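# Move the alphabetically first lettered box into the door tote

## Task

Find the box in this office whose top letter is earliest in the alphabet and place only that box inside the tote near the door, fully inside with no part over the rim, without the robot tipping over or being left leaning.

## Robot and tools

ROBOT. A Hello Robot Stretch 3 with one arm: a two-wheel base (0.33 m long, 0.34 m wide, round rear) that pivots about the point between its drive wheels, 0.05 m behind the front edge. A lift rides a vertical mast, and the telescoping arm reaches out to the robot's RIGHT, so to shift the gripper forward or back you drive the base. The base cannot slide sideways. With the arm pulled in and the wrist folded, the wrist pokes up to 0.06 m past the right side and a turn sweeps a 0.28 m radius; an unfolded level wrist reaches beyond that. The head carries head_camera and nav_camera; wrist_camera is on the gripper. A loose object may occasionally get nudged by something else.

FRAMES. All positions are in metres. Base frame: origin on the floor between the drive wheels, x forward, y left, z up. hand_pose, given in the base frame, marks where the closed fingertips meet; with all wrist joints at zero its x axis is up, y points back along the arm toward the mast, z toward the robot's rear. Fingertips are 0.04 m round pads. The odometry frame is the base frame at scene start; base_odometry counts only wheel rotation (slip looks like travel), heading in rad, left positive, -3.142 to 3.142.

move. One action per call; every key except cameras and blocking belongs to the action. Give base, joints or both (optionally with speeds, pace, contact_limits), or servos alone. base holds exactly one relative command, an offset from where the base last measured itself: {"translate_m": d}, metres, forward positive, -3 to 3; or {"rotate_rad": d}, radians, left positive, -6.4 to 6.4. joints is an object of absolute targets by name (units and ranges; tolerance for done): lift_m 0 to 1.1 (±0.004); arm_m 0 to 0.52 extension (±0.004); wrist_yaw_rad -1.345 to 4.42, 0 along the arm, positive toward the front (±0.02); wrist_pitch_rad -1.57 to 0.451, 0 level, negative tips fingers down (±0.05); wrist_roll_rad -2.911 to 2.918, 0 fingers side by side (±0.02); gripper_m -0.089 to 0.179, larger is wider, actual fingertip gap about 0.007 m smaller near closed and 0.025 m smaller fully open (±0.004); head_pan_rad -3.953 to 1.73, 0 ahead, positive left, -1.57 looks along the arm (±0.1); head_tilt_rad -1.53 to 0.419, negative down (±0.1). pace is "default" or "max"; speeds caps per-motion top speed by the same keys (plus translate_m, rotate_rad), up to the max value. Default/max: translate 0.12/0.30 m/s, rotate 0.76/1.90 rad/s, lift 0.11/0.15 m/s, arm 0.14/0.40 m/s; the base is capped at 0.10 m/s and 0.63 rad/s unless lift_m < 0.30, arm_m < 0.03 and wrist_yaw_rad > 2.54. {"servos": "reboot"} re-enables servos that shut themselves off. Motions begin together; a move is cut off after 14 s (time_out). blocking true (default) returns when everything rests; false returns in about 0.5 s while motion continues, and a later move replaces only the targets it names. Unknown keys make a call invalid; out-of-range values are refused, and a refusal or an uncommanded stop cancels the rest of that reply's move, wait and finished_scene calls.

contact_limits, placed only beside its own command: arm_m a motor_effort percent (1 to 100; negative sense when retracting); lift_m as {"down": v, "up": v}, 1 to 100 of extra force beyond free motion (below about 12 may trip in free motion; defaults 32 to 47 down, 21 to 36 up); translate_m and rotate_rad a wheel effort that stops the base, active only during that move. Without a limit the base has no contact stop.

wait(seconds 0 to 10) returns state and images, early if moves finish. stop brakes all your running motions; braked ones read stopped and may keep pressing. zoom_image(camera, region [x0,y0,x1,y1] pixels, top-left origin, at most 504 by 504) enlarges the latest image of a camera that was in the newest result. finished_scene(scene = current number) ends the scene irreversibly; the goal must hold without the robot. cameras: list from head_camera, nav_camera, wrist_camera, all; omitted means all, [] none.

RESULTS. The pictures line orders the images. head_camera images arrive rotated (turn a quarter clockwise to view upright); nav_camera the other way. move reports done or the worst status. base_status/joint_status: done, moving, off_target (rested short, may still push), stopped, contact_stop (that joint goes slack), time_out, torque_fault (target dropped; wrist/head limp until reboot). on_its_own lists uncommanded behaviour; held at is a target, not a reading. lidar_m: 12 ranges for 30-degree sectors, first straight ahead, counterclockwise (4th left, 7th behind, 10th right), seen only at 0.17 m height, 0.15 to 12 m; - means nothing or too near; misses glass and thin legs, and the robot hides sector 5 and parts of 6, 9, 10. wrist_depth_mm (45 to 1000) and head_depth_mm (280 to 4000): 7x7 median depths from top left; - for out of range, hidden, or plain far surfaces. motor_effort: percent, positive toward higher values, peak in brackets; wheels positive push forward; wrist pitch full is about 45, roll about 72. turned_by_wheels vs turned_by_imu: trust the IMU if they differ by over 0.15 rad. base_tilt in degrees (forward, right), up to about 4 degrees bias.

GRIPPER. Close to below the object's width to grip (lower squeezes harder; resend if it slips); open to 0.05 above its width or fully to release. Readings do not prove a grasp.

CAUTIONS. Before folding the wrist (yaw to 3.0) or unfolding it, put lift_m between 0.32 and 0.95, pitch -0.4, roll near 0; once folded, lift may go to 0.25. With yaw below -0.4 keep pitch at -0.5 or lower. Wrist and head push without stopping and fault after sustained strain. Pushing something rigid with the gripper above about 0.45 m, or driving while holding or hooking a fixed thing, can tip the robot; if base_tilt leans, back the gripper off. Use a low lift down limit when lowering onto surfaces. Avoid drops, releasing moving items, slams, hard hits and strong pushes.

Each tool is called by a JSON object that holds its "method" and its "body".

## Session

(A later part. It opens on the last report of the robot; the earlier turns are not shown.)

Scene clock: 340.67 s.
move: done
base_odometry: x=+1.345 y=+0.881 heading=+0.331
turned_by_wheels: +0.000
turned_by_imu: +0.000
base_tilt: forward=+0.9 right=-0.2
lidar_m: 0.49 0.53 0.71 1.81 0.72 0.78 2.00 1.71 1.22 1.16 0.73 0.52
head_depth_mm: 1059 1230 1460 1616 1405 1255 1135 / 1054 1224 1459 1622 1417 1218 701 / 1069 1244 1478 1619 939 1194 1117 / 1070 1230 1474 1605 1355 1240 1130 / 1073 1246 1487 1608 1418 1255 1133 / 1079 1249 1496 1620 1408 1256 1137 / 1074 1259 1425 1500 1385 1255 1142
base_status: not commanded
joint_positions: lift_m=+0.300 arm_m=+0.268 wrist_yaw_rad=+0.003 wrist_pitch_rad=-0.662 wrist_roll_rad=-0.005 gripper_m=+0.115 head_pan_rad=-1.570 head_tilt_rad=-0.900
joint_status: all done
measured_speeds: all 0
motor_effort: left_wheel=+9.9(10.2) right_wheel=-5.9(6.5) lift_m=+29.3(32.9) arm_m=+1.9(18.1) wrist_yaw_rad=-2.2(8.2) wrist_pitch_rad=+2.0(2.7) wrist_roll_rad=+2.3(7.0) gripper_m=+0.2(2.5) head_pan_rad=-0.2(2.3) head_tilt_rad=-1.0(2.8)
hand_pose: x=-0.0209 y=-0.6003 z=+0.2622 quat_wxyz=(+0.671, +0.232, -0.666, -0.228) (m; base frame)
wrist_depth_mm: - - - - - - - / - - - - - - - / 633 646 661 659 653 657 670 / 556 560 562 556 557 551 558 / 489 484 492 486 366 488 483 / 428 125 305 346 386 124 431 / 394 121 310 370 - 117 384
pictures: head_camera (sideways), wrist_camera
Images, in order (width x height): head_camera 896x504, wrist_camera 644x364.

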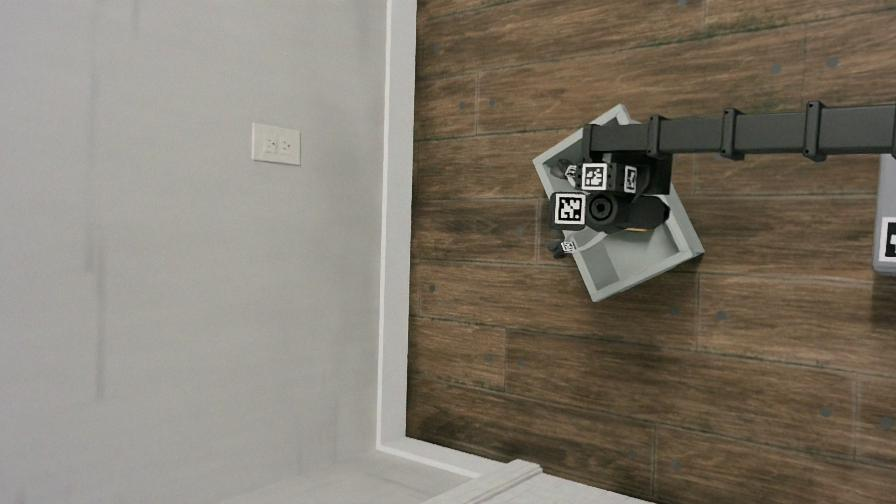

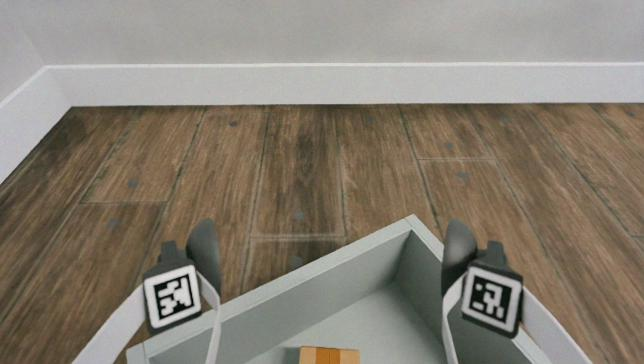

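{"method": "finished_scene", "body": {"scene": 2}}

The scene is finished: the task was done.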